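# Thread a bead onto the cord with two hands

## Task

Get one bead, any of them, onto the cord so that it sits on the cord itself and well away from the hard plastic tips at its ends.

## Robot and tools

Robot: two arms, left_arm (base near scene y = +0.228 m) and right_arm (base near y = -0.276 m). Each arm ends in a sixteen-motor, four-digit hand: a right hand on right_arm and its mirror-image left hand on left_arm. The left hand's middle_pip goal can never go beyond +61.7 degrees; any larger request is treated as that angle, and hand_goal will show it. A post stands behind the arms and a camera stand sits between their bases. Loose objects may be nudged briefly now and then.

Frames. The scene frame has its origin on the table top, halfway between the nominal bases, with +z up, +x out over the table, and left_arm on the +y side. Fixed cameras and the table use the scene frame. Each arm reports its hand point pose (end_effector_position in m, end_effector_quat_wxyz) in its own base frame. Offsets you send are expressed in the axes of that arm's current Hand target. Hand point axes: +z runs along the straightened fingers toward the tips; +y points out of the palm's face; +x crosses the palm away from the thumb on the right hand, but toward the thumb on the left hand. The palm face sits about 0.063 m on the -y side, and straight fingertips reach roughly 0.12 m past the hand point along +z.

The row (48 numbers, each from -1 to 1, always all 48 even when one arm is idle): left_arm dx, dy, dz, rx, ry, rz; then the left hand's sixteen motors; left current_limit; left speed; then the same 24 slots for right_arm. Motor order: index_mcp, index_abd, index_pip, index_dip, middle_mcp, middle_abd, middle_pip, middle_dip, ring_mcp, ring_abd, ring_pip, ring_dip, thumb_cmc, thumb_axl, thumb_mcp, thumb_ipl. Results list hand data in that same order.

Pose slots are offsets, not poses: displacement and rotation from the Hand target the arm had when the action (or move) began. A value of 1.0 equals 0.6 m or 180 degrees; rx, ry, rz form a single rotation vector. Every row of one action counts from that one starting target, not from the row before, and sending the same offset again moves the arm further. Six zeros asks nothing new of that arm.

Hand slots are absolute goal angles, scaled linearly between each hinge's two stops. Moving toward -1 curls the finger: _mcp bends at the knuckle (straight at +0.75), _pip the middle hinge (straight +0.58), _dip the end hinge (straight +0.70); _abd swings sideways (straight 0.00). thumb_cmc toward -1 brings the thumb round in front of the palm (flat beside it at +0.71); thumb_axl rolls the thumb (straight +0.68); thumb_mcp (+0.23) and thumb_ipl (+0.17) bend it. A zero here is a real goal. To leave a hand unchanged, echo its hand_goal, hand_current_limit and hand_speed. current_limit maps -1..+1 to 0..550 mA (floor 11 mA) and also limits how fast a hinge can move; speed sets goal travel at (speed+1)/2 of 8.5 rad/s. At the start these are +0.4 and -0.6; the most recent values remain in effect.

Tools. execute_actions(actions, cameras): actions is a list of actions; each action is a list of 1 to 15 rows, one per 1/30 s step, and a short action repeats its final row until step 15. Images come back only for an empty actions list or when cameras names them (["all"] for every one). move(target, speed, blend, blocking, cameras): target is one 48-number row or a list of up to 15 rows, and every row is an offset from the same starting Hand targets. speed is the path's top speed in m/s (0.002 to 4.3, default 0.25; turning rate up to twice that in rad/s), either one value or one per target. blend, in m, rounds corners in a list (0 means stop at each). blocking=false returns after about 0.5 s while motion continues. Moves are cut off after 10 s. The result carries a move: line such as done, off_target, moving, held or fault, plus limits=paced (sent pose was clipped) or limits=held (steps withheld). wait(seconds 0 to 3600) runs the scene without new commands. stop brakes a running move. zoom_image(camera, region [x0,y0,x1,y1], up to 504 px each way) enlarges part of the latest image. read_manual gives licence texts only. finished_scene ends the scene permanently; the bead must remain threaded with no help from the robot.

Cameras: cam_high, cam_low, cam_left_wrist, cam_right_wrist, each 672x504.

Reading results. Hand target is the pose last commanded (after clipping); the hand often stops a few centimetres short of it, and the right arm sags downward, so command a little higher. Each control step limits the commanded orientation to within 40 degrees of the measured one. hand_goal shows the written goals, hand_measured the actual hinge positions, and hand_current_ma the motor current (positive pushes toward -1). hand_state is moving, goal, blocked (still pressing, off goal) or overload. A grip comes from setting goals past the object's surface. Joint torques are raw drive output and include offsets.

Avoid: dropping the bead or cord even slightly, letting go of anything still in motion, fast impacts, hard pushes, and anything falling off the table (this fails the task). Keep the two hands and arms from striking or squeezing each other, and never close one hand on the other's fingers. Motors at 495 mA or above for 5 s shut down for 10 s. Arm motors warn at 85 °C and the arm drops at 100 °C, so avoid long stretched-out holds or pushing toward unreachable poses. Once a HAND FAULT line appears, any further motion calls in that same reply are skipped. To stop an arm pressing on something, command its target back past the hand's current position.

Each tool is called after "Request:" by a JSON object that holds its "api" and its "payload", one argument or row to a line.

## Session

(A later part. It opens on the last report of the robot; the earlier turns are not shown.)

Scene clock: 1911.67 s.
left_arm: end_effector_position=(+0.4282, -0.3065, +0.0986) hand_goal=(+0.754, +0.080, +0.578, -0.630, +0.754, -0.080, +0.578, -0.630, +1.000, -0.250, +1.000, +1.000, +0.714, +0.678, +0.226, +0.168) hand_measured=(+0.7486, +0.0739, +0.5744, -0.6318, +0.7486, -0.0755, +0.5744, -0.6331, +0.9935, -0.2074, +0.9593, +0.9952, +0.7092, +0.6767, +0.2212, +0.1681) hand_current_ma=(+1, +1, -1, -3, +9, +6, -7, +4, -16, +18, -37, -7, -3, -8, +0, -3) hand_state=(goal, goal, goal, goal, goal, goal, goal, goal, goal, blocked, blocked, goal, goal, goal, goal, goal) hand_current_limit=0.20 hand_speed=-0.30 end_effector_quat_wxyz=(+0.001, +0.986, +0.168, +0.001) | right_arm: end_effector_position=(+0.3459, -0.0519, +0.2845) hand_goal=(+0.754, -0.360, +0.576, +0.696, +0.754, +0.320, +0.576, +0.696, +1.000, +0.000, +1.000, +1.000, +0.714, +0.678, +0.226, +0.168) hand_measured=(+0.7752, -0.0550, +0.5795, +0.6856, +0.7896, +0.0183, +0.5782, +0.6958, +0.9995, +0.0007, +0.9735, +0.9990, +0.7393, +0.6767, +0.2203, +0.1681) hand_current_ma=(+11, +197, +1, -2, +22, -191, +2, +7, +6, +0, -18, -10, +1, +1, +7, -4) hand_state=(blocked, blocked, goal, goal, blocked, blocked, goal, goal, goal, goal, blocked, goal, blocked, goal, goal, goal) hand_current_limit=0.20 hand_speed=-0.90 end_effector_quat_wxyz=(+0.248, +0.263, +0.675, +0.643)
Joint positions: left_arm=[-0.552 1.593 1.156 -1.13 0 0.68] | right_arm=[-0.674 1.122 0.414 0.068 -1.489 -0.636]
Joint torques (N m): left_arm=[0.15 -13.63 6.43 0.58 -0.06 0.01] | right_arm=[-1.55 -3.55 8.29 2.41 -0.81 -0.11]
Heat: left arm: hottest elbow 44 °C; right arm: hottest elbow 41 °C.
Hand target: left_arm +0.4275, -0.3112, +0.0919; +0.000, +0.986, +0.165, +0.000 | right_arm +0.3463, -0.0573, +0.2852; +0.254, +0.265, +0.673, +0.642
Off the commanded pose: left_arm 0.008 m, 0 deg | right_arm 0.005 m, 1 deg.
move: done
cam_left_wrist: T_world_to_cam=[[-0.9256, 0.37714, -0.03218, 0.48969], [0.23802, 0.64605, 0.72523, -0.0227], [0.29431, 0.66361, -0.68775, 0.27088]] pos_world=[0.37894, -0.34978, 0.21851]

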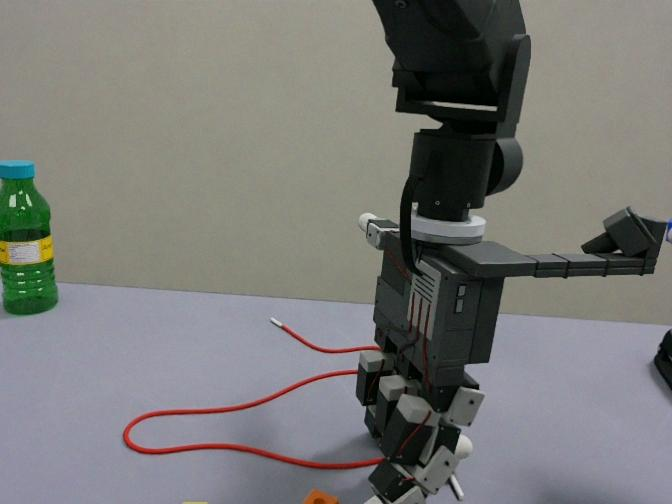

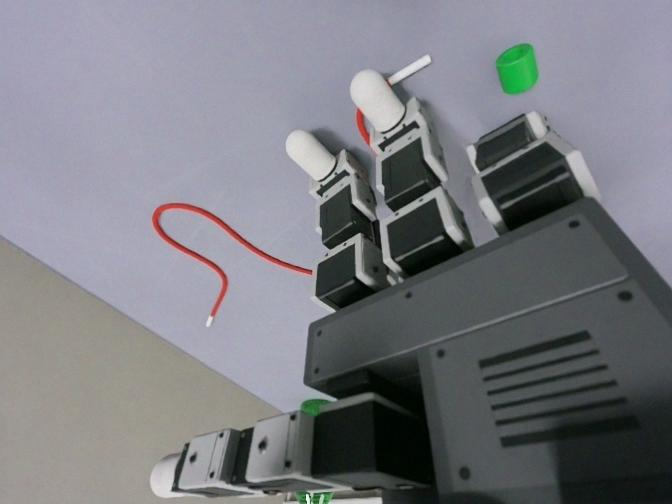

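Request:
{"api": "move", "payload": {
  "target": [
    [0.002,0,0.007,0,0,0, 0.754,0.08,0.577,-0.63,0.754,-0.08,0.577,-0.63,1,-0.25,1,1,0.714,0.678,0.226,0.168,0.2,-0.3, 0,0,0,0,0,0, 0.754,-0.36,0.576,0.696,0.754,0.32,0.576,0.696,1,0,1,1,0.714,0.678,0.226,0.168,0.2,-0.9]
  ],
  "speed": 0.02,
  "cameras": ["cam_low","cam_left_wrist"]
}}

Request:
{"api": "zoom_image", "payload": {
  "camera": "cam_left_wrist",
  "region": [290, 30, 460, 220]
}}

Request:
{"api": "zoom_image", "payload": {
  "camera": "cam_low",
  "region": [340, 364, 480, 504]
}}

Scene clock: 1927.60 s.
left_arm: end_effector_position=(+0.4288, -0.3068, +0.0941) hand_goal=(+0.754, +0.080, +0.578, -0.630, +0.754, -0.080, +0.578, -0.630, +1.000, -0.250, +1.000, +1.000, +0.714, +0.678, +0.226, +0.168) hand_measured=(+0.7486, +0.0739, +0.5744, -0.6318, +0.7486, -0.0755, +0.5744, -0.6331, +0.9947, -0.2074, +0.9593, +0.9965, +0.7092, +0.6777, +0.2212, +0.1672) hand_current_ma=(+4, -5, +0, -2, +14, +3, -11, +2, -8, +23, -41, -10, -9, -9, +1, +1) hand_state=(goal, goal, goal, goal, goal, goal, goal, goal, goal, blocked, blocked, goal, goal, goal, goal, goal) hand_current_limit=0.20 hand_speed=-0.30 end_effector_quat_wxyz=(+0.001, +0.986, +0.168, +0.001) | right_arm: end_effector_position=(+0.3459, -0.0519, +0.2845) hand_goal=(+0.754, -0.360, +0.576, +0.696, +0.754, +0.320, +0.576, +0.696, +1.000, +0.000, +1.000, +1.000, +0.714, +0.678, +0.226, +0.168) hand_measured=(+0.7752, -0.0535, +0.5795, +0.6856, +0.7896, +0.0183, +0.5782, +0.6958, +0.9995, +0.0007, +0.9735, +0.9990, +0.7406, +0.6777, +0.2203, +0.1672) hand_current_ma=(+15, +194, -9, +2, +29, -191, +2, +5, -3, +7, -11, -7, -3, +5, -2, +3) hand_state=(blocked, blocked, goal, goal, blocked, blocked, goal, goal, goal, goal, blocked, goal, blocked, goal, goal, goal) hand_current_limit=0.20 hand_speed=-0.90 end_effector_quat_wxyz=(+0.248, +0.263, +0.675, +0.643)
Joint positions: left_arm=[-0.552 1.6 1.151 -1.119 0 0.68] | right_arm=[-0.674 1.122 0.414 0.068 -1.489 -0.636]
Joint torques (N m): left_arm=[0.26 -13.8 6.43 0.62 -0.05 0.03] | right_arm=[-1.61 -3.6 8.29 2.4 -0.81 -0.11]
Motor temperatures (°C): left_arm=[21 33 43 23 20 22] | right_arm=[21 21 41 22 26 23]
Heat: left arm: hottest elbow 43 °C; right arm: hottest elbow 41 °C.
Hand target: left_arm +0.4286, -0.3108, +0.0876; +0.000, +0.986, +0.165, +0.000 | right_arm +0.3463, -0.0573, +0.2852; +0.254, +0.265, +0.673, +0.642
Off the commanded pose: left_arm 0.007 m, 0 deg | right_arm 0.005 m, 1 deg.
move: done
cam_left_wrist: T_world_to_cam=[[-0.9256, 0.3772, -0.03143, 0.4902], [0.23851, 0.64572, 0.72537, -0.0196], [0.2939, 0.6639, -0.68764, 0.268]] pos_world=[0.37964, -0.35018, 0.21391]

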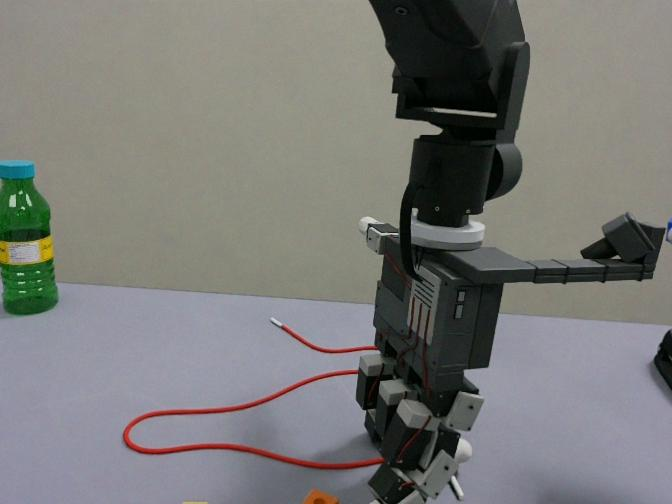

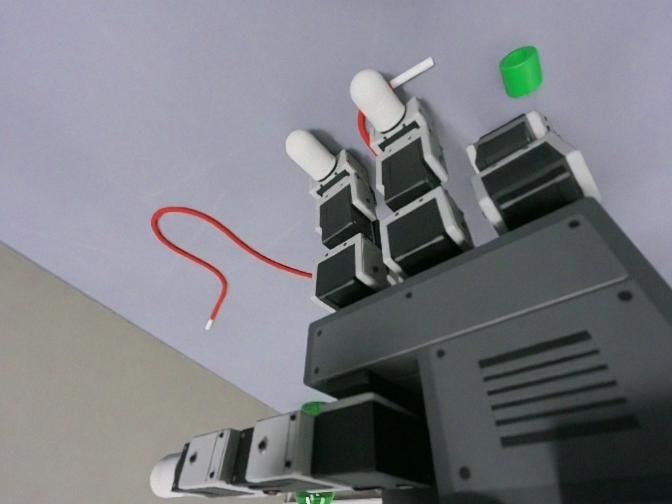

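Scaled by 2.653 from the camera's image (finer frame: 960x720).

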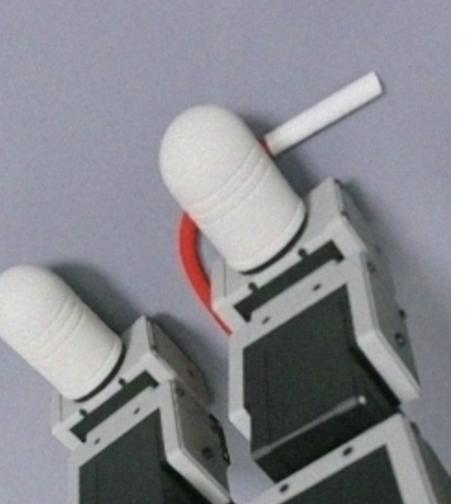

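Scaled by 3.600 from the camera's image (finer frame: 960x720).

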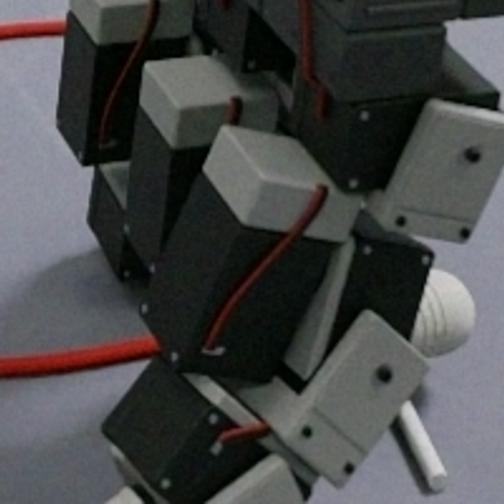

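Request:
{"api": "move", "payload": {
  "target": [
    [0.0,0,0.006,0,0,0, 0.754,0.08,0.577,-0.63,0.754,-0.08,0.577,-0.63,1,-0.25,1,1,0.714,0.678,0.226,0.168,0.2,-0.3, 0,0,0,0,0,0, 0.754,-0.36,0.576,0.696,0.754,0.32,0.576,0.696,1,0,1,1,0.714,0.678,0.226,0.168,0.2,-0.9]
  ],
  "speed": 0.02
}}

Request:
{"api": "move", "payload": {
  "target": [
    [0.0,0,0.006,0,0,0, 0.754,0.08,0.577,-0.63,0.754,-0.08,0.577,-0.63,1,-0.25,1,1,0.714,0.678,0.226,0.168,0.2,-0.3, 0,0,0,0,0,0, 0.754,-0.36,0.576,0.696,0.754,0.32,0.576,0.696,1,0,1,1,0.714,0.678,0.226,0.168,0.2,-0.9]
  ],
  "speed": 0.02,
  "cameras": ["cam_low","cam_left_wrist"]
}}

Request:
{"api": "zoom_image", "payload": {
  "camera": "cam_left_wrist",
  "region": [290, 30, 460, 220]
}}

Request:
{"api": "zoom_image", "payload": {
  "camera": "cam_low",
  "region": [340, 364, 480, 504]
}}

Scene clock: 1952.97 s.
left_arm: end_effector_position=(+0.4289, -0.3069, +0.0906) hand_goal=(+0.754, +0.080, +0.578, -0.630, +0.754, -0.080, +0.578, -0.630, +1.000, -0.250, +1.000, +1.000, +0.714, +0.678, +0.226, +0.168) hand_measured=(+0.7486, +0.0739, +0.5744, -0.6318, +0.7474, -0.0755, +0.5744, -0.6331, +0.9935, -0.2074, +0.9593, +0.9952, +0.7092, +0.6777, +0.2212, +0.1681) hand_current_ma=(+1, -1, +0, -8, +11, +5, -10, +2, -10, +20, -40, -7, -2, -7, +0, -3) hand_state=(goal, goal, goal, goal, goal, goal, goal, goal, goal, blocked, blocked, goal, goal, goal, goal, goal) hand_current_limit=0.20 hand_speed=-0.30 end_effector_quat_wxyz=(+0.001, +0.986, +0.168, +0.001) | right_arm: end_effector_position=(+0.3459, -0.0519, +0.2845) hand_goal=(+0.754, -0.360, +0.576, +0.696, +0.754, +0.320, +0.576, +0.696, +1.000, +0.000, +1.000, +1.000, +0.714, +0.678, +0.226, +0.168) hand_measured=(+0.7752, -0.0550, +0.5782, +0.6856, +0.7896, +0.0183, +0.5782, +0.6958, +1.0000, +0.0007, +0.9735, +0.9990, +0.7393, +0.6767, +0.2203, +0.1681) hand_current_ma=(+17, +189, -1, +6, +22, -185, -14, +8, -5, +1, -8, -7, +7, +7, -4, -3) hand_state=(blocked, blocked, goal, goal, blocked, blocked, goal, goal, goal, goal, blocked, goal, blocked, goal, goal, goal) hand_current_limit=0.20 hand_speed=-0.90 end_effector_quat_wxyz=(+0.248, +0.263, +0.675, +0.643)
Joint positions: left_arm=[-0.552 1.604 1.146 -1.11 0 0.68] | right_arm=[-0.674 1.122 0.414 0.068 -1.489 -0.636]
Joint torques (N m): left_arm=[0.32 -14.04 6.41 0.58 -0.06 0.03] | right_arm=[-1.61 -3.55 8.28 2.4 -0.81 -0.1]
Heat: left arm: hottest elbow 44 °C; right arm: hottest elbow 41 °C.
Hand target: left_arm +0.4286, -0.3108, +0.0841; +0.000, +0.986, +0.165, +0.000 | right_arm +0.3463, -0.0573, +0.2852; +0.254, +0.265, +0.673, +0.642
Off the commanded pose: left_arm 0.008 m, 0 deg | right_arm 0.005 m, 1 deg.
move: done

Scene clock: 1953.50 s.
left_arm: end_effector_position=(+0.4298, -0.3075, +0.0892) hand_goal=(+0.754, +0.080, +0.578, -0.630, +0.754, -0.080, +0.578, -0.630, +1.000, -0.250, +1.000, +1.000, +0.714, +0.678, +0.226, +0.168) hand_measured=(+0.7486, +0.0739, +0.5744, -0.6318, +0.7474, -0.0799, +0.5731, -0.6420, +0.9935, -0.2074, +0.9593, +0.9952, +0.7092, +0.6767, +0.2222, +0.1681) hand_current_ma=(-2, +0, +1, -8, +10, +2, -12, +4, -14, +18, -41, -5, -4, -9, +4, -2) hand_state=(goal, goal, goal, goal, goal, goal, goal, goal, goal, blocked, blocked, goal, goal, goal, goal, goal) hand_current_limit=0.20 hand_speed=-0.30 end_effector_quat_wxyz=(+0.003, +0.986, +0.168, +0.003) | right_arm: end_effector_position=(+0.3459, -0.0519, +0.2845) hand_goal=(+0.754, -0.360, +0.576, +0.696, +0.754, +0.320, +0.576, +0.696, +1.000, +0.000, +1.000, +1.000, +0.714, +0.678, +0.226, +0.168) hand_measured=(+0.7752, -0.0550, +0.5782, +0.6856, +0.7896, +0.0183, +0.5782, +0.6958, +1.0000, +0.0007, +0.9747, +0.9990, +0.7406, +0.6767, +0.2203, +0.1672) hand_current_ma=(+5, +192, -20, +9, +24, -188, -5, +5, -2, +0, -14, -3, +5, +1, +6, +6) hand_state=(blocked, blocked, goal, goal, blocked, blocked, goal, goal, goal, goal, blocked, goal, blocked, goal, goal, goal) hand_current_limit=0.20 hand_speed=-0.90 end_effector_quat_wxyz=(+0.248, +0.263, +0.675, +0.643)
Joint positions: left_arm=[-0.552 1.606 1.143 -1.1 0 0.68] | right_arm=[-0.674 1.122 0.414 0.068 -1.489 -0.636]
Joint torques (N m): left_arm=[0.32 -13.8 6.19 0.62 -0.06 0.03] | right_arm=[-1.61 -3.55 8.28 2.41 -0.81 -0.11]
Heat: left arm: hottest elbow 44 °C; right arm: hottest elbow 41 °C.
Hand target: left_arm +0.4287, -0.3109, +0.0805; +0.000, +0.986, +0.165, +0.000 | right_arm +0.3463, -0.0573, +0.2852; +0.254, +0.265, +0.673, +0.642
Off the commanded pose: left_arm 0.009 m, 1 deg | right_arm 0.005 m, 1 deg.
move: done
cam_left_wrist: T_world_to_cam=[[-0.92545, 0.37708, -0.03672, 0.49163], [0.23521, 0.64782, 0.72457, -0.01374], [0.29701, 0.66192, -0.68822, 0.26287]] pos_world=[0.38014, -0.35048, 0.20892]

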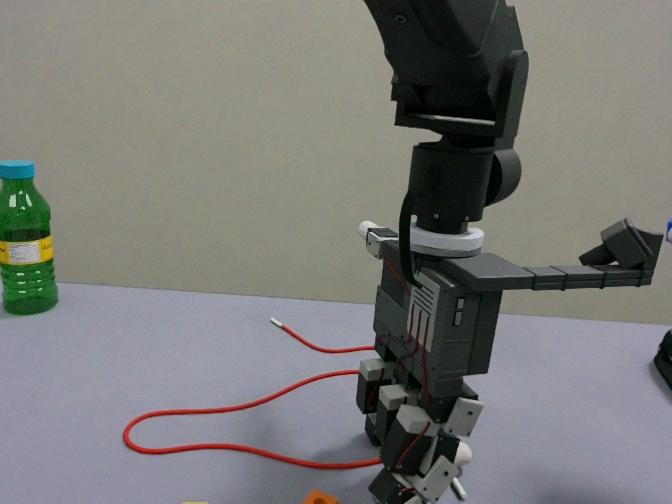

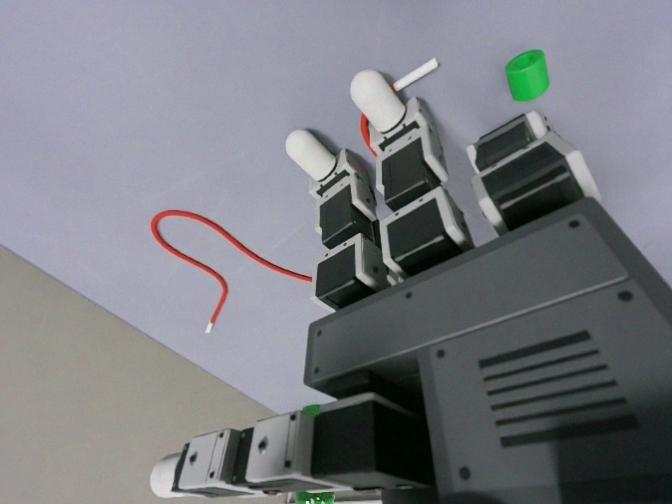

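Scaled by 2.653 from the camera's image (finer frame: 960x720).

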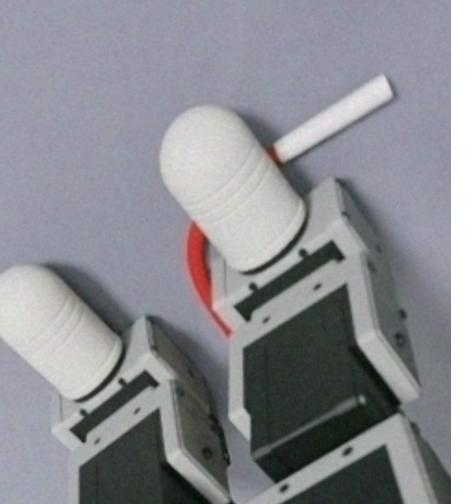

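Scaled by 3.600 from the camera's image (finer frame: 960x720).

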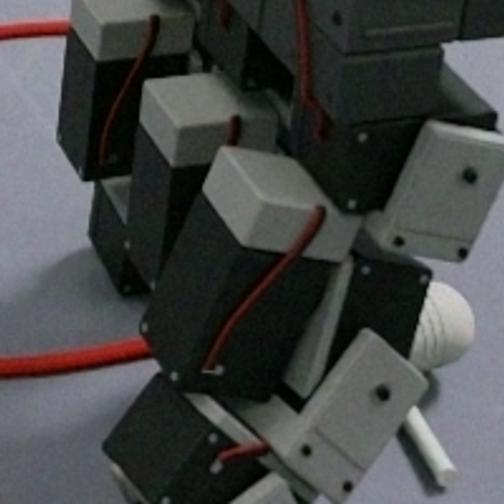

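Request:
{"api": "move", "payload": {
  "target": [
    [0.0,0,-0.008,0,0,0, 0.754,0.08,0.577,-0.9,0.754,-0.08,0.577,-0.9,1,-0.25,1,1,0.714,0.678,0.226,0.168,0.2,-0.3, 0,0,0,0,0,0, 0.754,-0.36,0.576,0.696,0.754,0.32,0.576,0.696,1,0,1,1,0.714,0.678,0.226,0.168,0.2,-0.9],
    [0.0,0,0.003,0,0,0, 0.754,0.08,0.577,-0.9,0.754,-0.08,0.577,-0.9,1,-0.25,1,1,0.714,0.678,0.226,0.168,0.2,-0.3, 0,0,0,0,0,0, 0.754,-0.36,0.576,0.696,0.754,0.32,0.576,0.696,1,0,1,1,0.714,0.678,0.226,0.168,0.2,-0.9]
  ],
  "speed": 0.02,
  "cameras": ["cam_low","cam_left_wrist"]
}}

Request:
{"api": "zoom_image", "payload": {
  "camera": "cam_left_wrist",
  "region": [290, 30, 460, 220]
}}

Request:
{"api": "zoom_image", "payload": {
  "camera": "cam_low",
  "region": [340, 364, 480, 504]
}}

Scene clock: 1968.13 s.
left_arm: end_effector_position=(+0.4298, -0.3075, +0.0892) hand_goal=(+0.754, +0.080, +0.578, -0.900, +0.754, -0.080, +0.578, -0.900, +1.000, -0.250, +1.000, +1.000, +0.714, +0.678, +0.226, +0.168) hand_measured=(+0.7631, +0.0666, +0.5847, -0.8943, +0.7498, -0.0784, +0.5834, -0.9006, +0.9935, -0.2074, +0.9581, +0.9965, +0.7092, +0.6777, +0.2212, +0.1681) hand_current_ma=(+4, -1, +3, +0, +5, +5, -5, +3, -12, +20, -40, -7, -4, -8, +4, +0) hand_state=(goal, goal, goal, goal, goal, goal, goal, goal, goal, blocked, blocked, goal, goal, goal, goal, goal) hand_current_limit=0.20 hand_speed=-0.30 end_effector_quat_wxyz=(+0.003, +0.986, +0.168, +0.003) | right_arm: end_effector_position=(+0.3459, -0.0519, +0.2845) hand_goal=(+0.754, -0.360, +0.576, +0.696, +0.754, +0.320, +0.576, +0.696, +1.000, +0.000, +1.000, +1.000, +0.714, +0.678, +0.226, +0.168) hand_measured=(+0.7752, -0.0535, +0.5782, +0.6856, +0.7884, +0.0183, +0.5782, +0.6958, +1.0000, +0.0007, +0.9735, +0.9977, +0.7393, +0.6767, +0.2203, +0.1681) hand_current_ma=(+17, +195, -9, +8, +23, -187, -7, +3, -2, +2, -15, +6, +7, +3, +8, +0) hand_state=(blocked, blocked, goal, goal, blocked, blocked, goal, goal, goal, goal, blocked, goal, blocked, goal, goal, goal) hand_current_limit=0.20 hand_speed=-0.90 end_effector_quat_wxyz=(+0.248, +0.263, +0.675, +0.643)
Joint positions: left_arm=[-0.552 1.606 1.143 -1.1 0 0.68] | right_arm=[-0.674 1.122 0.414 0.068 -1.489 -0.636]
Joint torques (N m): left_arm=[0.32 -13.51 6.05 0.79 -0.06 0.03] | right_arm=[-1.61 -3.55 8.28 2.4 -0.81 -0.11]
Heat: left arm: hottest elbow 43 °C; right arm: hottest elbow 41 °C.
Hand target: left_arm +0.4287, -0.3109, +0.0788; +0.000, +0.986, +0.165, +0.000 | right_arm +0.3463, -0.0573, +0.2852; +0.254, +0.265, +0.673, +0.642
Off the commanded pose: left_arm 0.011 m, 1 deg | right_arm 0.005 m, 1 deg.
move: off_target (left_arm)
cam_left_wrist: T_world_to_cam=[[-0.92545, 0.37708, -0.03672, 0.49163], [0.23521, 0.64782, 0.72457, -0.01374], [0.29701, 0.66192, -0.68822, 0.26287]] pos_world=[0.38014, -0.35048, 0.20892]

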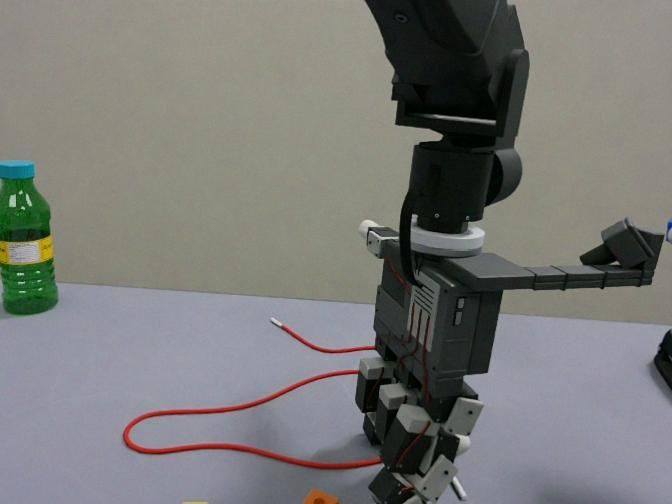

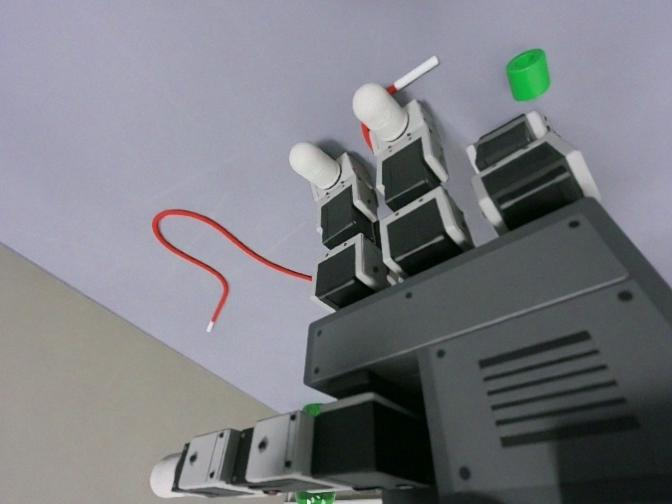

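Scaled by 2.653 from the camera's image (finer frame: 960x720).

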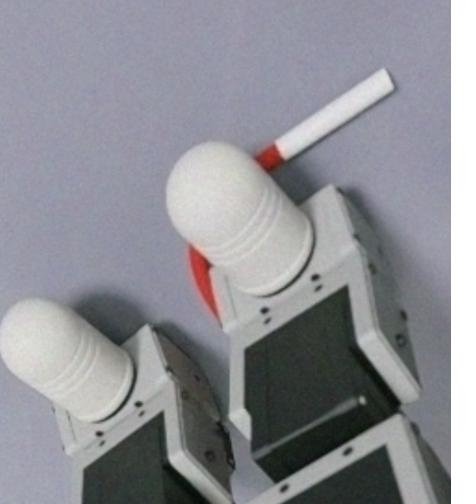

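Scaled by 3.600 from the camera's image (finer frame: 960x720).

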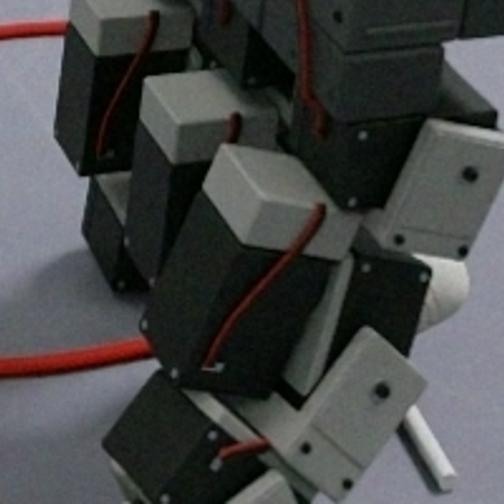

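Request:
{"api": "move", "payload": {
  "target": [
    [0.0,0,0.0001,0,0,0, 0.754,-0.3,0.577,-0.9,0.754,0.3,0.577,-0.9,1,-0.25,1,1,0.714,0.678,0.226,0.168,0.2,-0.9, 0,0,0,0,0,0, 0.754,-0.36,0.576,0.696,0.754,0.32,0.576,0.696,1,0,1,1,0.714,0.678,0.226,0.168,0.2,-0.9]
  ],
  "speed": 0.02,
  "cameras": ["cam_low","cam_left_wrist"]
}}

Request:
{"api": "zoom_image", "payload": {
  "camera": "cam_left_wrist",
  "region": [290, 30, 460, 220]
}}

Request:
{"api": "zoom_image", "payload": {
  "camera": "cam_low",
  "region": [340, 364, 480, 504]
}}

Scene clock: 1983.63 s.
left_arm: end_effector_position=(+0.4314, -0.3081, +0.0897) hand_goal=(+0.754, -0.300, +0.578, -0.900, +0.754, +0.300, +0.578, -0.900, +1.000, -0.250, +1.000, +1.000, +0.714, +0.678, +0.226, +0.168) hand_measured=(+0.7595, -0.0623, +0.5847, -0.8943, +0.7498, +0.1194, +0.5821, -0.8993, +0.9935, -0.2074, +0.9593, +0.9952, +0.7092, +0.6767, +0.2222, +0.1672) hand_current_ma=(+4, +285, +1, -6, +9, -172, -6, +3, -12, +19, -39, -8, -5, -5, -1, +0) hand_state=(goal, moving, goal, goal, goal, moving, goal, goal, goal, blocked, blocked, goal, goal, goal, goal, goal) hand_current_limit=0.20 hand_speed=-0.90 end_effector_quat_wxyz=(+0.004, +0.986, +0.168, +0.006) | right_arm: end_effector_position=(+0.3459, -0.0519, +0.2845) hand_goal=(+0.754, -0.360, +0.576, +0.696, +0.754, +0.320, +0.576, +0.696, +1.000, +0.000, +1.000, +1.000, +0.714, +0.678, +0.226, +0.168) hand_measured=(+0.7752, -0.0535, +0.5782, +0.6856, +0.7884, +0.0183, +0.5782, +0.6958, +1.0000, -0.0008, +0.9735, +0.9990, +0.7393, +0.6777, +0.2203, +0.1672) hand_current_ma=(+12, +191, -7, +1, +17, -180, -2, +9, +0, +0, -10, -11, +12, -2, +0, +1) hand_state=(blocked, blocked, goal, goal, blocked, blocked, goal, goal, goal, goal, blocked, goal, blocked, goal, goal, goal) hand_current_limit=0.20 hand_speed=-0.90 end_effector_quat_wxyz=(+0.248, +0.263, +0.675, +0.643)
Joint positions: left_arm=[-0.552 1.606 1.143 -1.093 -0.002 0.68] | right_arm=[-0.674 1.122 0.414 0.068 -1.489 -0.636]
Joint torques (N m): left_arm=[0.32 -13.57 6.05 0.54 0 0.03] | right_arm=[-1.49 -3.6 8.28 2.4 -0.81 -0.1]
Heat: left arm: hottest elbow 42 °C; right arm: hottest elbow 41 °C.
Hand target: left_arm +0.4287, -0.3109, +0.0788; +0.000, +0.986, +0.165, +0.000 | right_arm +0.3463, -0.0573, +0.2852; +0.254, +0.265, +0.673, +0.642
Off the commanded pose: left_arm 0.012 m, 1 deg | right_arm 0.005 m, 1 deg.
move: off_target (left_arm)
cam_left_wrist: T_world_to_cam=[[-0.92519, 0.37697, -0.04379, 0.49387], [0.23022, 0.64923, 0.72492, -0.0115], [0.3017, 0.6606, -0.68744, 0.26063]] pos_world=[0.38094, -0.35088, 0.20913]

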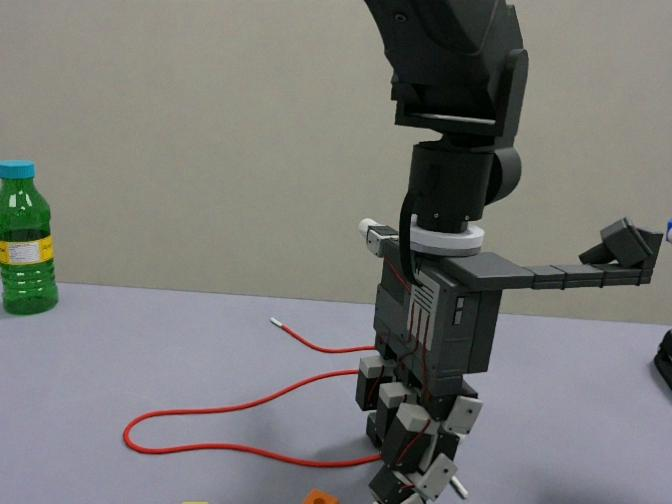

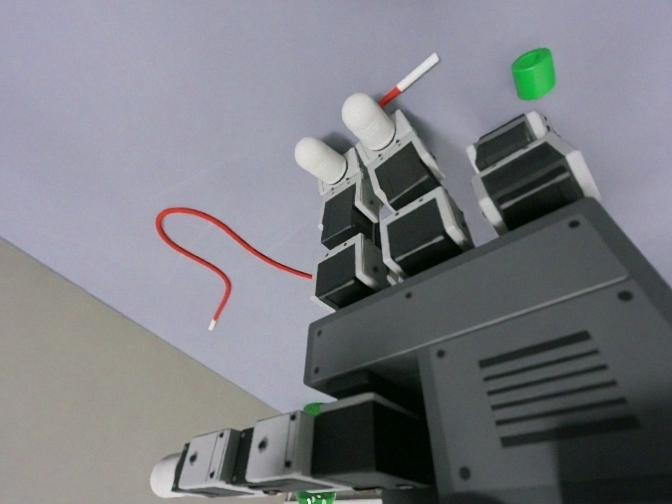

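Scaled by 2.653 from the camera's image (finer frame: 960x720).

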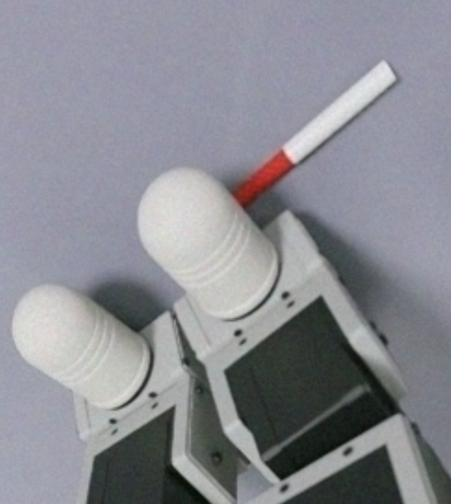

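Scaled by 3.600 from the camera's image (finer frame: 960x720).

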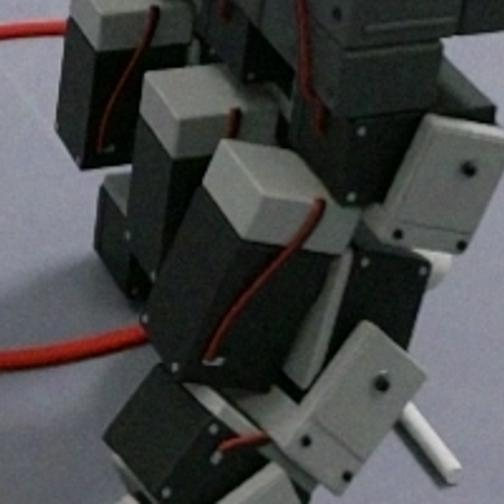

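Request:
{"api": "move", "payload": {
  "target": [
    [0.0,0,-0.07,0,0,0, 0.754,-0.3,0.577,-0.9,0.754,0.3,0.577,-0.9,1,-0.25,1,1,0.714,0.678,0.226,0.168,0.2,-0.9, 0,0,0,0,0,0, 0.754,-0.36,0.576,0.696,0.754,0.32,0.576,0.696,1,0,1,1,0.714,0.678,0.226,0.168,0.2,-0.9]
  ],
  "speed": 0.06,
  "cameras": ["cam_low","cam_left_wrist"]
}}

Request:
{"api": "zoom_image", "payload": {
  "camera": "cam_low",
  "region": [340, 364, 480, 504]
}}

Scene clock: 1993.50 s.
left_arm: end_effector_position=(+0.4172, -0.2991, +0.0917) hand_goal=(+0.754, -0.300, +0.578, -0.900, +0.754, +0.300, +0.578, -0.900, +1.000, -0.250, +1.000, +1.000, +0.714, +0.678, +0.226, +0.168) hand_measured=(+0.7511, -0.0623, +0.5834, -0.8943, +0.7462, +0.1194, +0.5718, -0.9006, +0.9947, -0.2074, +0.9581, +0.9952, +0.7092, +0.6777, +0.2212, +0.1681) hand_current_ma=(+3, +308, -3, -2, +9, -190, -10, +2, -11, +20, -39, -7, -5, -8, +3, -6) hand_state=(goal, blocked, goal, goal, goal, blocked, goal, goal, goal, blocked, blocked, goal, goal, goal, goal, goal) hand_current_limit=0.20 hand_speed=-0.90 end_effector_quat_wxyz=(-0.020, +0.985, +0.168, -0.021) | right_arm: end_effector_position=(+0.3459, -0.0519, +0.2845) hand_goal=(+0.754, -0.360, +0.576, +0.696, +0.754, +0.320, +0.576, +0.696, +1.000, +0.000, +1.000, +1.000, +0.714, +0.678, +0.226, +0.168) hand_measured=(+0.7752, -0.0550, +0.5782, +0.6856, +0.7896, +0.0183, +0.5782, +0.6958, +0.9995, +0.0007, +0.9735, +0.9977, +0.7393, +0.6767, +0.2212, +0.1672) hand_current_ma=(+8, +197, -6, +7, +20, -190, -4, +3, +14, +6, -14, -3, +14, +12, -2, +1) hand_state=(blocked, blocked, goal, goal, blocked, blocked, goal, goal, goal, goal, blocked, goal, blocked, goal, goal, goal) hand_current_limit=0.20 hand_speed=-0.90 end_effector_quat_wxyz=(+0.248, +0.263, +0.675, +0.643)
Joint positions: left_arm=[-0.552 1.6 1.157 -1.185 -0.002 0.68] | right_arm=[-0.674 1.122 0.414 0.068 -1.489 -0.636]
Joint torques (N m): left_arm=[0.38 -17.14 9.39 -0.4 0.05 0.03] | right_arm=[-1.55 -3.55 8.28 2.41 -0.81 -0.1]
Heat: left arm: hottest elbow 42 °C; right arm: hottest elbow 41 °C.
Hand target: left_arm +0.4286, -0.3108, +0.1206; +0.000, +0.986, +0.165, +0.000 | right_arm +0.3463, -0.0573, +0.2852; +0.254, +0.265, +0.673, +0.642
Off the commanded pose: left_arm 0.033 m, 3 deg | right_arm 0.005 m, 1 deg.
move: off_target (left_arm)
cam_left_wrist: T_world_to_cam=[[-0.92569, 0.37733, 0.02678, 0.4712], [0.27449, 0.62131, 0.73391, -0.04321], [0.26029, 0.68673, -0.67872, 0.28472]] pos_world=[0.37394, -0.34648, 0.21234]

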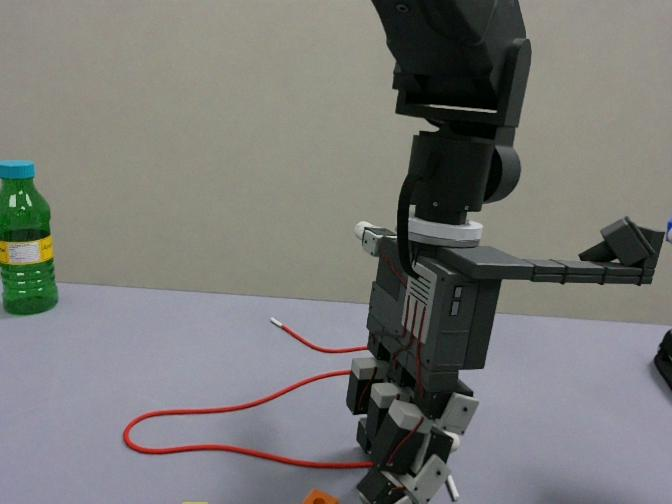

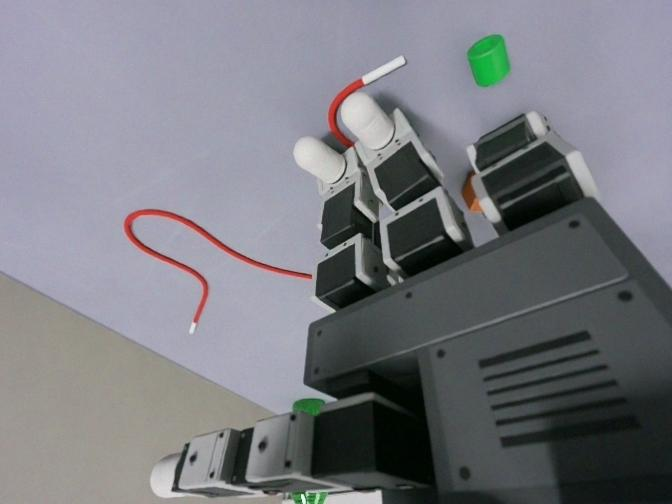

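Scaled by 3.600 from the camera's image (finer frame: 960x720).

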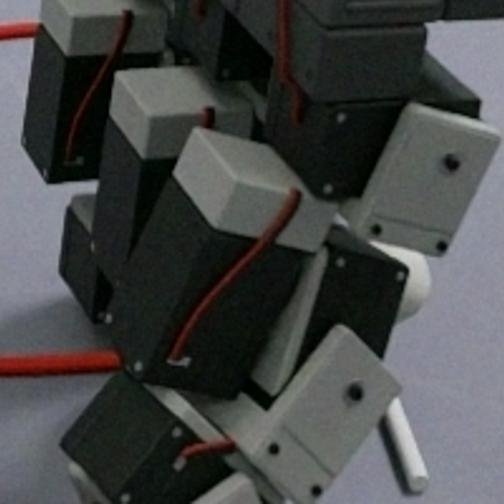

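Request:
{"api": "move", "payload": {
  "target": [
    [0.0,0,-0.08,0,0,0, 0.754,-0.3,0.577,-0.9,0.754,0.3,0.577,-0.9,1,-0.25,1,1,0.714,0.678,0.226,0.168,0.2,-0.9, 0,0,0,0,0,0, 0.754,-0.36,0.576,0.696,0.754,0.32,0.576,0.696,1,0,1,1,0.714,0.678,0.226,0.168,0.2,-0.9]
  ],
  "speed": 0.06,
  "cameras": ["cam_low","cam_left_wrist"]
}}

Request:
{"api": "zoom_image", "payload": {
  "camera": "cam_left_wrist",
  "region": [290, 30, 460, 220]
}}

Request:
{"api": "zoom_image", "payload": {
  "camera": "cam_low",
  "region": [340, 364, 480, 504]
}}

Scene clock: 2006.63 s.
left_arm: end_effector_position=(+0.4192, -0.3004, +0.1393) hand_goal=(+0.754, -0.300, +0.578, -0.900, +0.754, +0.300, +0.578, -0.900, +1.000, -0.250, +1.000, +1.000, +0.714, +0.678, +0.226, +0.168) hand_measured=(+0.7511, -0.0623, +0.5847, -0.8955, +0.7462, +0.1194, +0.5718, -0.9006, +0.9947, -0.2074, +0.9581, +0.9952, +0.7092, +0.6777, +0.2222, +0.1681) hand_current_ma=(+1, +312, -1, -3, +5, -190, -14, +4, -11, +22, -41, -3, -11, -7, +2, -1) hand_state=(goal, blocked, goal, goal, goal, blocked, goal, goal, goal, blocked, blocked, goal, goal, goal, goal, goal) hand_current_limit=0.20 hand_speed=-0.90 end_effector_quat_wxyz=(-0.020, +0.985, +0.168, -0.020) | right_arm: end_effector_position=(+0.3459, -0.0519, +0.2845) hand_goal=(+0.754, -0.360, +0.576, +0.696, +0.754, +0.320, +0.576, +0.696, +1.000, +0.000, +1.000, +1.000, +0.714, +0.678, +0.226, +0.168) hand_measured=(+0.7752, -0.0535, +0.5782, +0.6856, +0.7896, +0.0183, +0.5782, +0.6958, +1.0000, +0.0007, +0.9735, +0.9990, +0.7406, +0.6767, +0.2203, +0.1681) hand_current_ma=(+20, +195, -10, +11, +31, -191, -7, +8, +2, +12, -19, +0, +9, -8, -6, -6) hand_state=(blocked, blocked, goal, goal, blocked, blocked, goal, goal, goal, goal, blocked, goal, blocked, goal, goal, goal) hand_current_limit=0.20 hand_speed=-0.90 end_effector_quat_wxyz=(+0.248, +0.263, +0.675, +0.643)
Joint positions: left_arm=[-0.552 1.559 1.242 -1.311 -0.002 0.68] | right_arm=[-0.674 1.122 0.414 0.068 -1.489 -0.636]
Joint torques (N m): left_arm=[0.32 -16.91 9.94 -0.49 0.05 0.03] | right_arm=[-1.61 -3.55 8.28 2.39 -0.81 -0.11]
Heat: left arm: hottest elbow 46 °C; right arm: hottest elbow 41 °C.
Hand target: left_arm +0.4287, -0.3109, +0.1688; +0.000, +0.986, +0.165, +0.000 | right_arm +0.3463, -0.0573, +0.2852; +0.254, +0.265, +0.673, +0.642
Off the commanded pose: left_arm 0.033 m, 3 deg | right_arm 0.005 m, 1 deg.
move: off_target (left_arm)
cam_left_wrist: T_world_to_cam=[[-0.9257, 0.37734, 0.02646, 0.47232], [0.2743, 0.62145, 0.73386, -0.07781], [0.26048, 0.68659, -0.67878, 0.31723]] pos_world=[0.37594, -0.34768, 0.25994]

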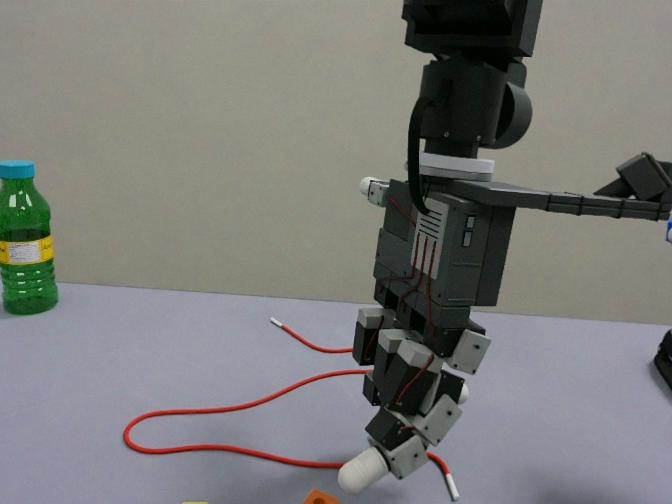

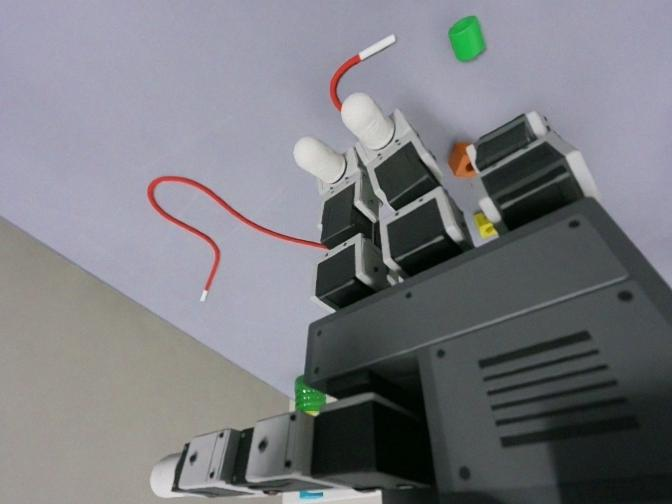

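Scaled by 2.653 from the camera's image (finer frame: 960x720).

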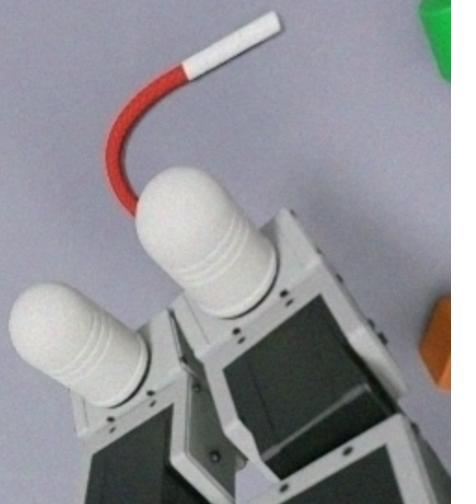

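Scaled by 3.600 from the camera's image (finer frame: 960x720).

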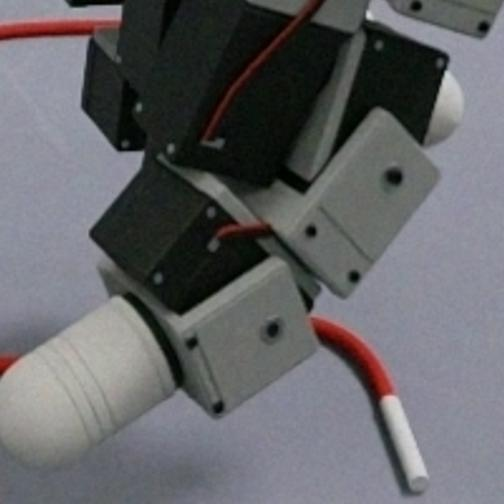

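Request:
{"api": "move", "payload": {
  "target": [
    [0.0,0,0.125,0,0,0, 0.754,0.1,0.577,-0.9,0.754,-0.1,0.577,-0.9,1,-0.25,1,1,0.714,0.678,0.226,0.168,0.2,-0.6, 0,0,0,0,0,0, 0.754,-0.36,0.576,0.696,0.754,0.32,0.576,0.696,1,0,1,1,0.714,0.678,0.226,0.168,0.2,-0.9]
  ],
  "speed": 0.06,
  "cameras": ["cam_low","cam_left_wrist"]
}}

Request:
{"api": "zoom_image", "payload": {
  "camera": "cam_left_wrist",
  "region": [290, 30, 460, 220]
}}

Request:
{"api": "zoom_image", "payload": {
  "camera": "cam_low",
  "region": [340, 364, 480, 504]
}}

Scene clock: 2072.77 s.
left_arm: end_effector_position=(+0.4287, -0.3062, +0.0985) hand_goal=(+0.754, +0.100, +0.578, -0.900, +0.754, -0.100, +0.578, -0.900, +1.000, -0.250, +1.000, +1.000, +0.714, +0.678, +0.226, +0.168) hand_measured=(+0.7486, +0.0988, +0.5770, -0.8943, +0.7462, -0.0990, +0.5744, -0.9006, +0.9947, -0.2074, +0.9581, +0.9952, +0.7092, +0.6777, +0.2212, +0.1681) hand_current_ma=(+5, +2, +0, -3, +9, -1, -11, +5, -9, +19, -37, -9, -5, -6, +3, -1) hand_state=(goal, goal, goal, goal, goal, goal, goal, goal, goal, blocked, blocked, goal, goal, goal, goal, goal) hand_current_limit=0.20 hand_speed=-0.60 end_effector_quat_wxyz=(-0.001, +0.986, +0.168, +0.001) | right_arm: end_effector_position=(+0.3459, -0.0519, +0.2845) hand_goal=(+0.754, -0.360, +0.576, +0.696, +0.754, +0.320, +0.576, +0.696, +1.000, +0.000, +1.000, +1.000, +0.714, +0.678, +0.226, +0.168) hand_measured=(+0.7752, -0.0550, +0.5782, +0.6856, +0.7884, +0.0183, +0.5782, +0.6958, +1.0000, +0.0007, +0.9735, +0.9990, +0.7406, +0.6767, +0.2203, +0.1672) hand_current_ma=(+6, +196, -4, +9, +33, -183, -3, +12, +4, +0, -15, -6, +23, +5, +6, +5) hand_state=(blocked, blocked, goal, goal, blocked, blocked, goal, goal, goal, goal, blocked, goal, blocked, goal, goal, goal) hand_current_limit=0.20 hand_speed=-0.90 end_effector_quat_wxyz=(+0.248, +0.263, +0.675, +0.643)
Joint positions: left_arm=[-0.552 1.595 1.159 -1.135 -0.002 0.68] | right_arm=[-0.674 1.122 0.414 0.068 -1.489 -0.636]
Joint torques (N m): left_arm=[0.32 -14.21 6.54 0.59 0.04 0.03] | right_arm=[-1.55 -3.6 8.29 2.4 -0.81 -0.11]
Motor temperatures (°C): left_arm=[21 33 54 23 20 22] | right_arm=[21 21 41 22 27 23]
Heat: left arm: hottest elbow 54 °C; right arm: hottest elbow 41 °C.
Hand target: left_arm +0.4287, -0.3108, +0.0936; +0.000, +0.986, +0.165, +0.000 | right_arm +0.3463, -0.0573, +0.2852; +0.254, +0.265, +0.673, +0.642
Off the commanded pose: left_arm 0.007 m, 0 deg | right_arm 0.005 m, 1 deg.
move: done
cam_left_wrist: T_world_to_cam=[[-0.92564, 0.37728, -0.02929, 0.48984], [0.23909, 0.64309, 0.72751, -0.02445], [0.2933, 0.66641, -0.68547, 0.27146]] pos_world=[0.37964, -0.34998, 0.21821]

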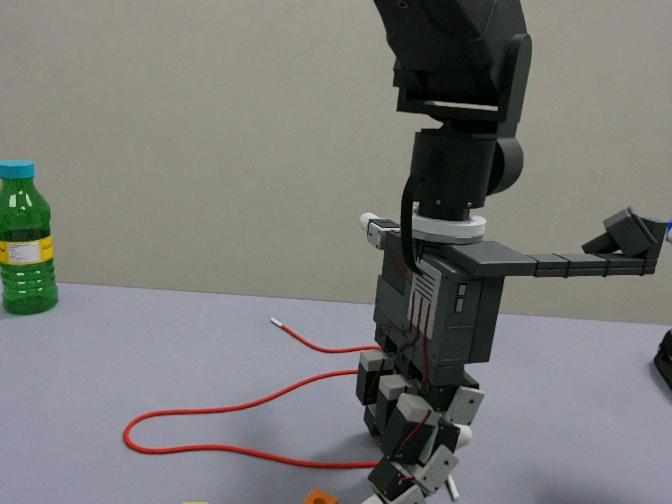

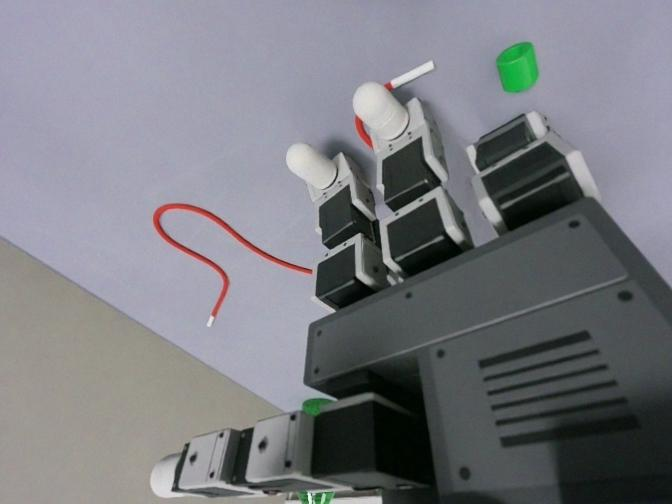

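Scaled by 2.653 from the camera's image (finer frame: 960x720).

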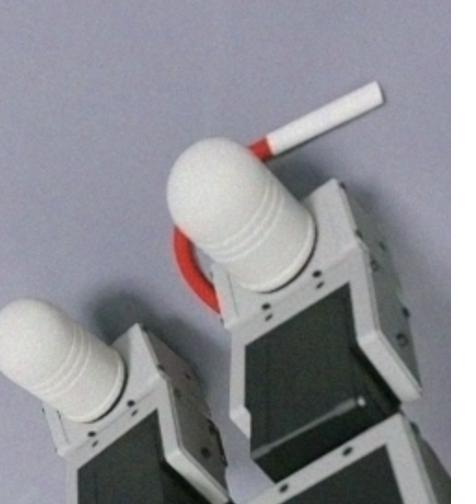

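Scaled by 3.600 from the camera's image (finer frame: 960x720).

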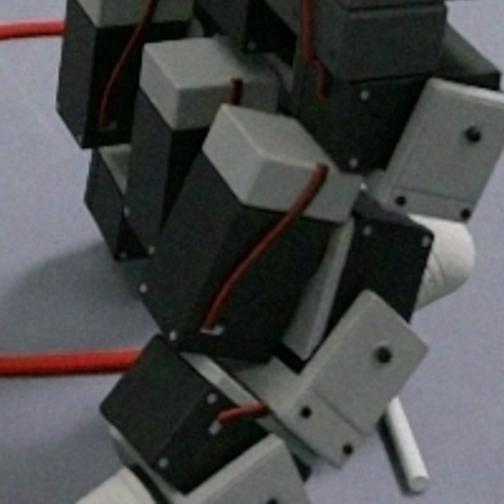

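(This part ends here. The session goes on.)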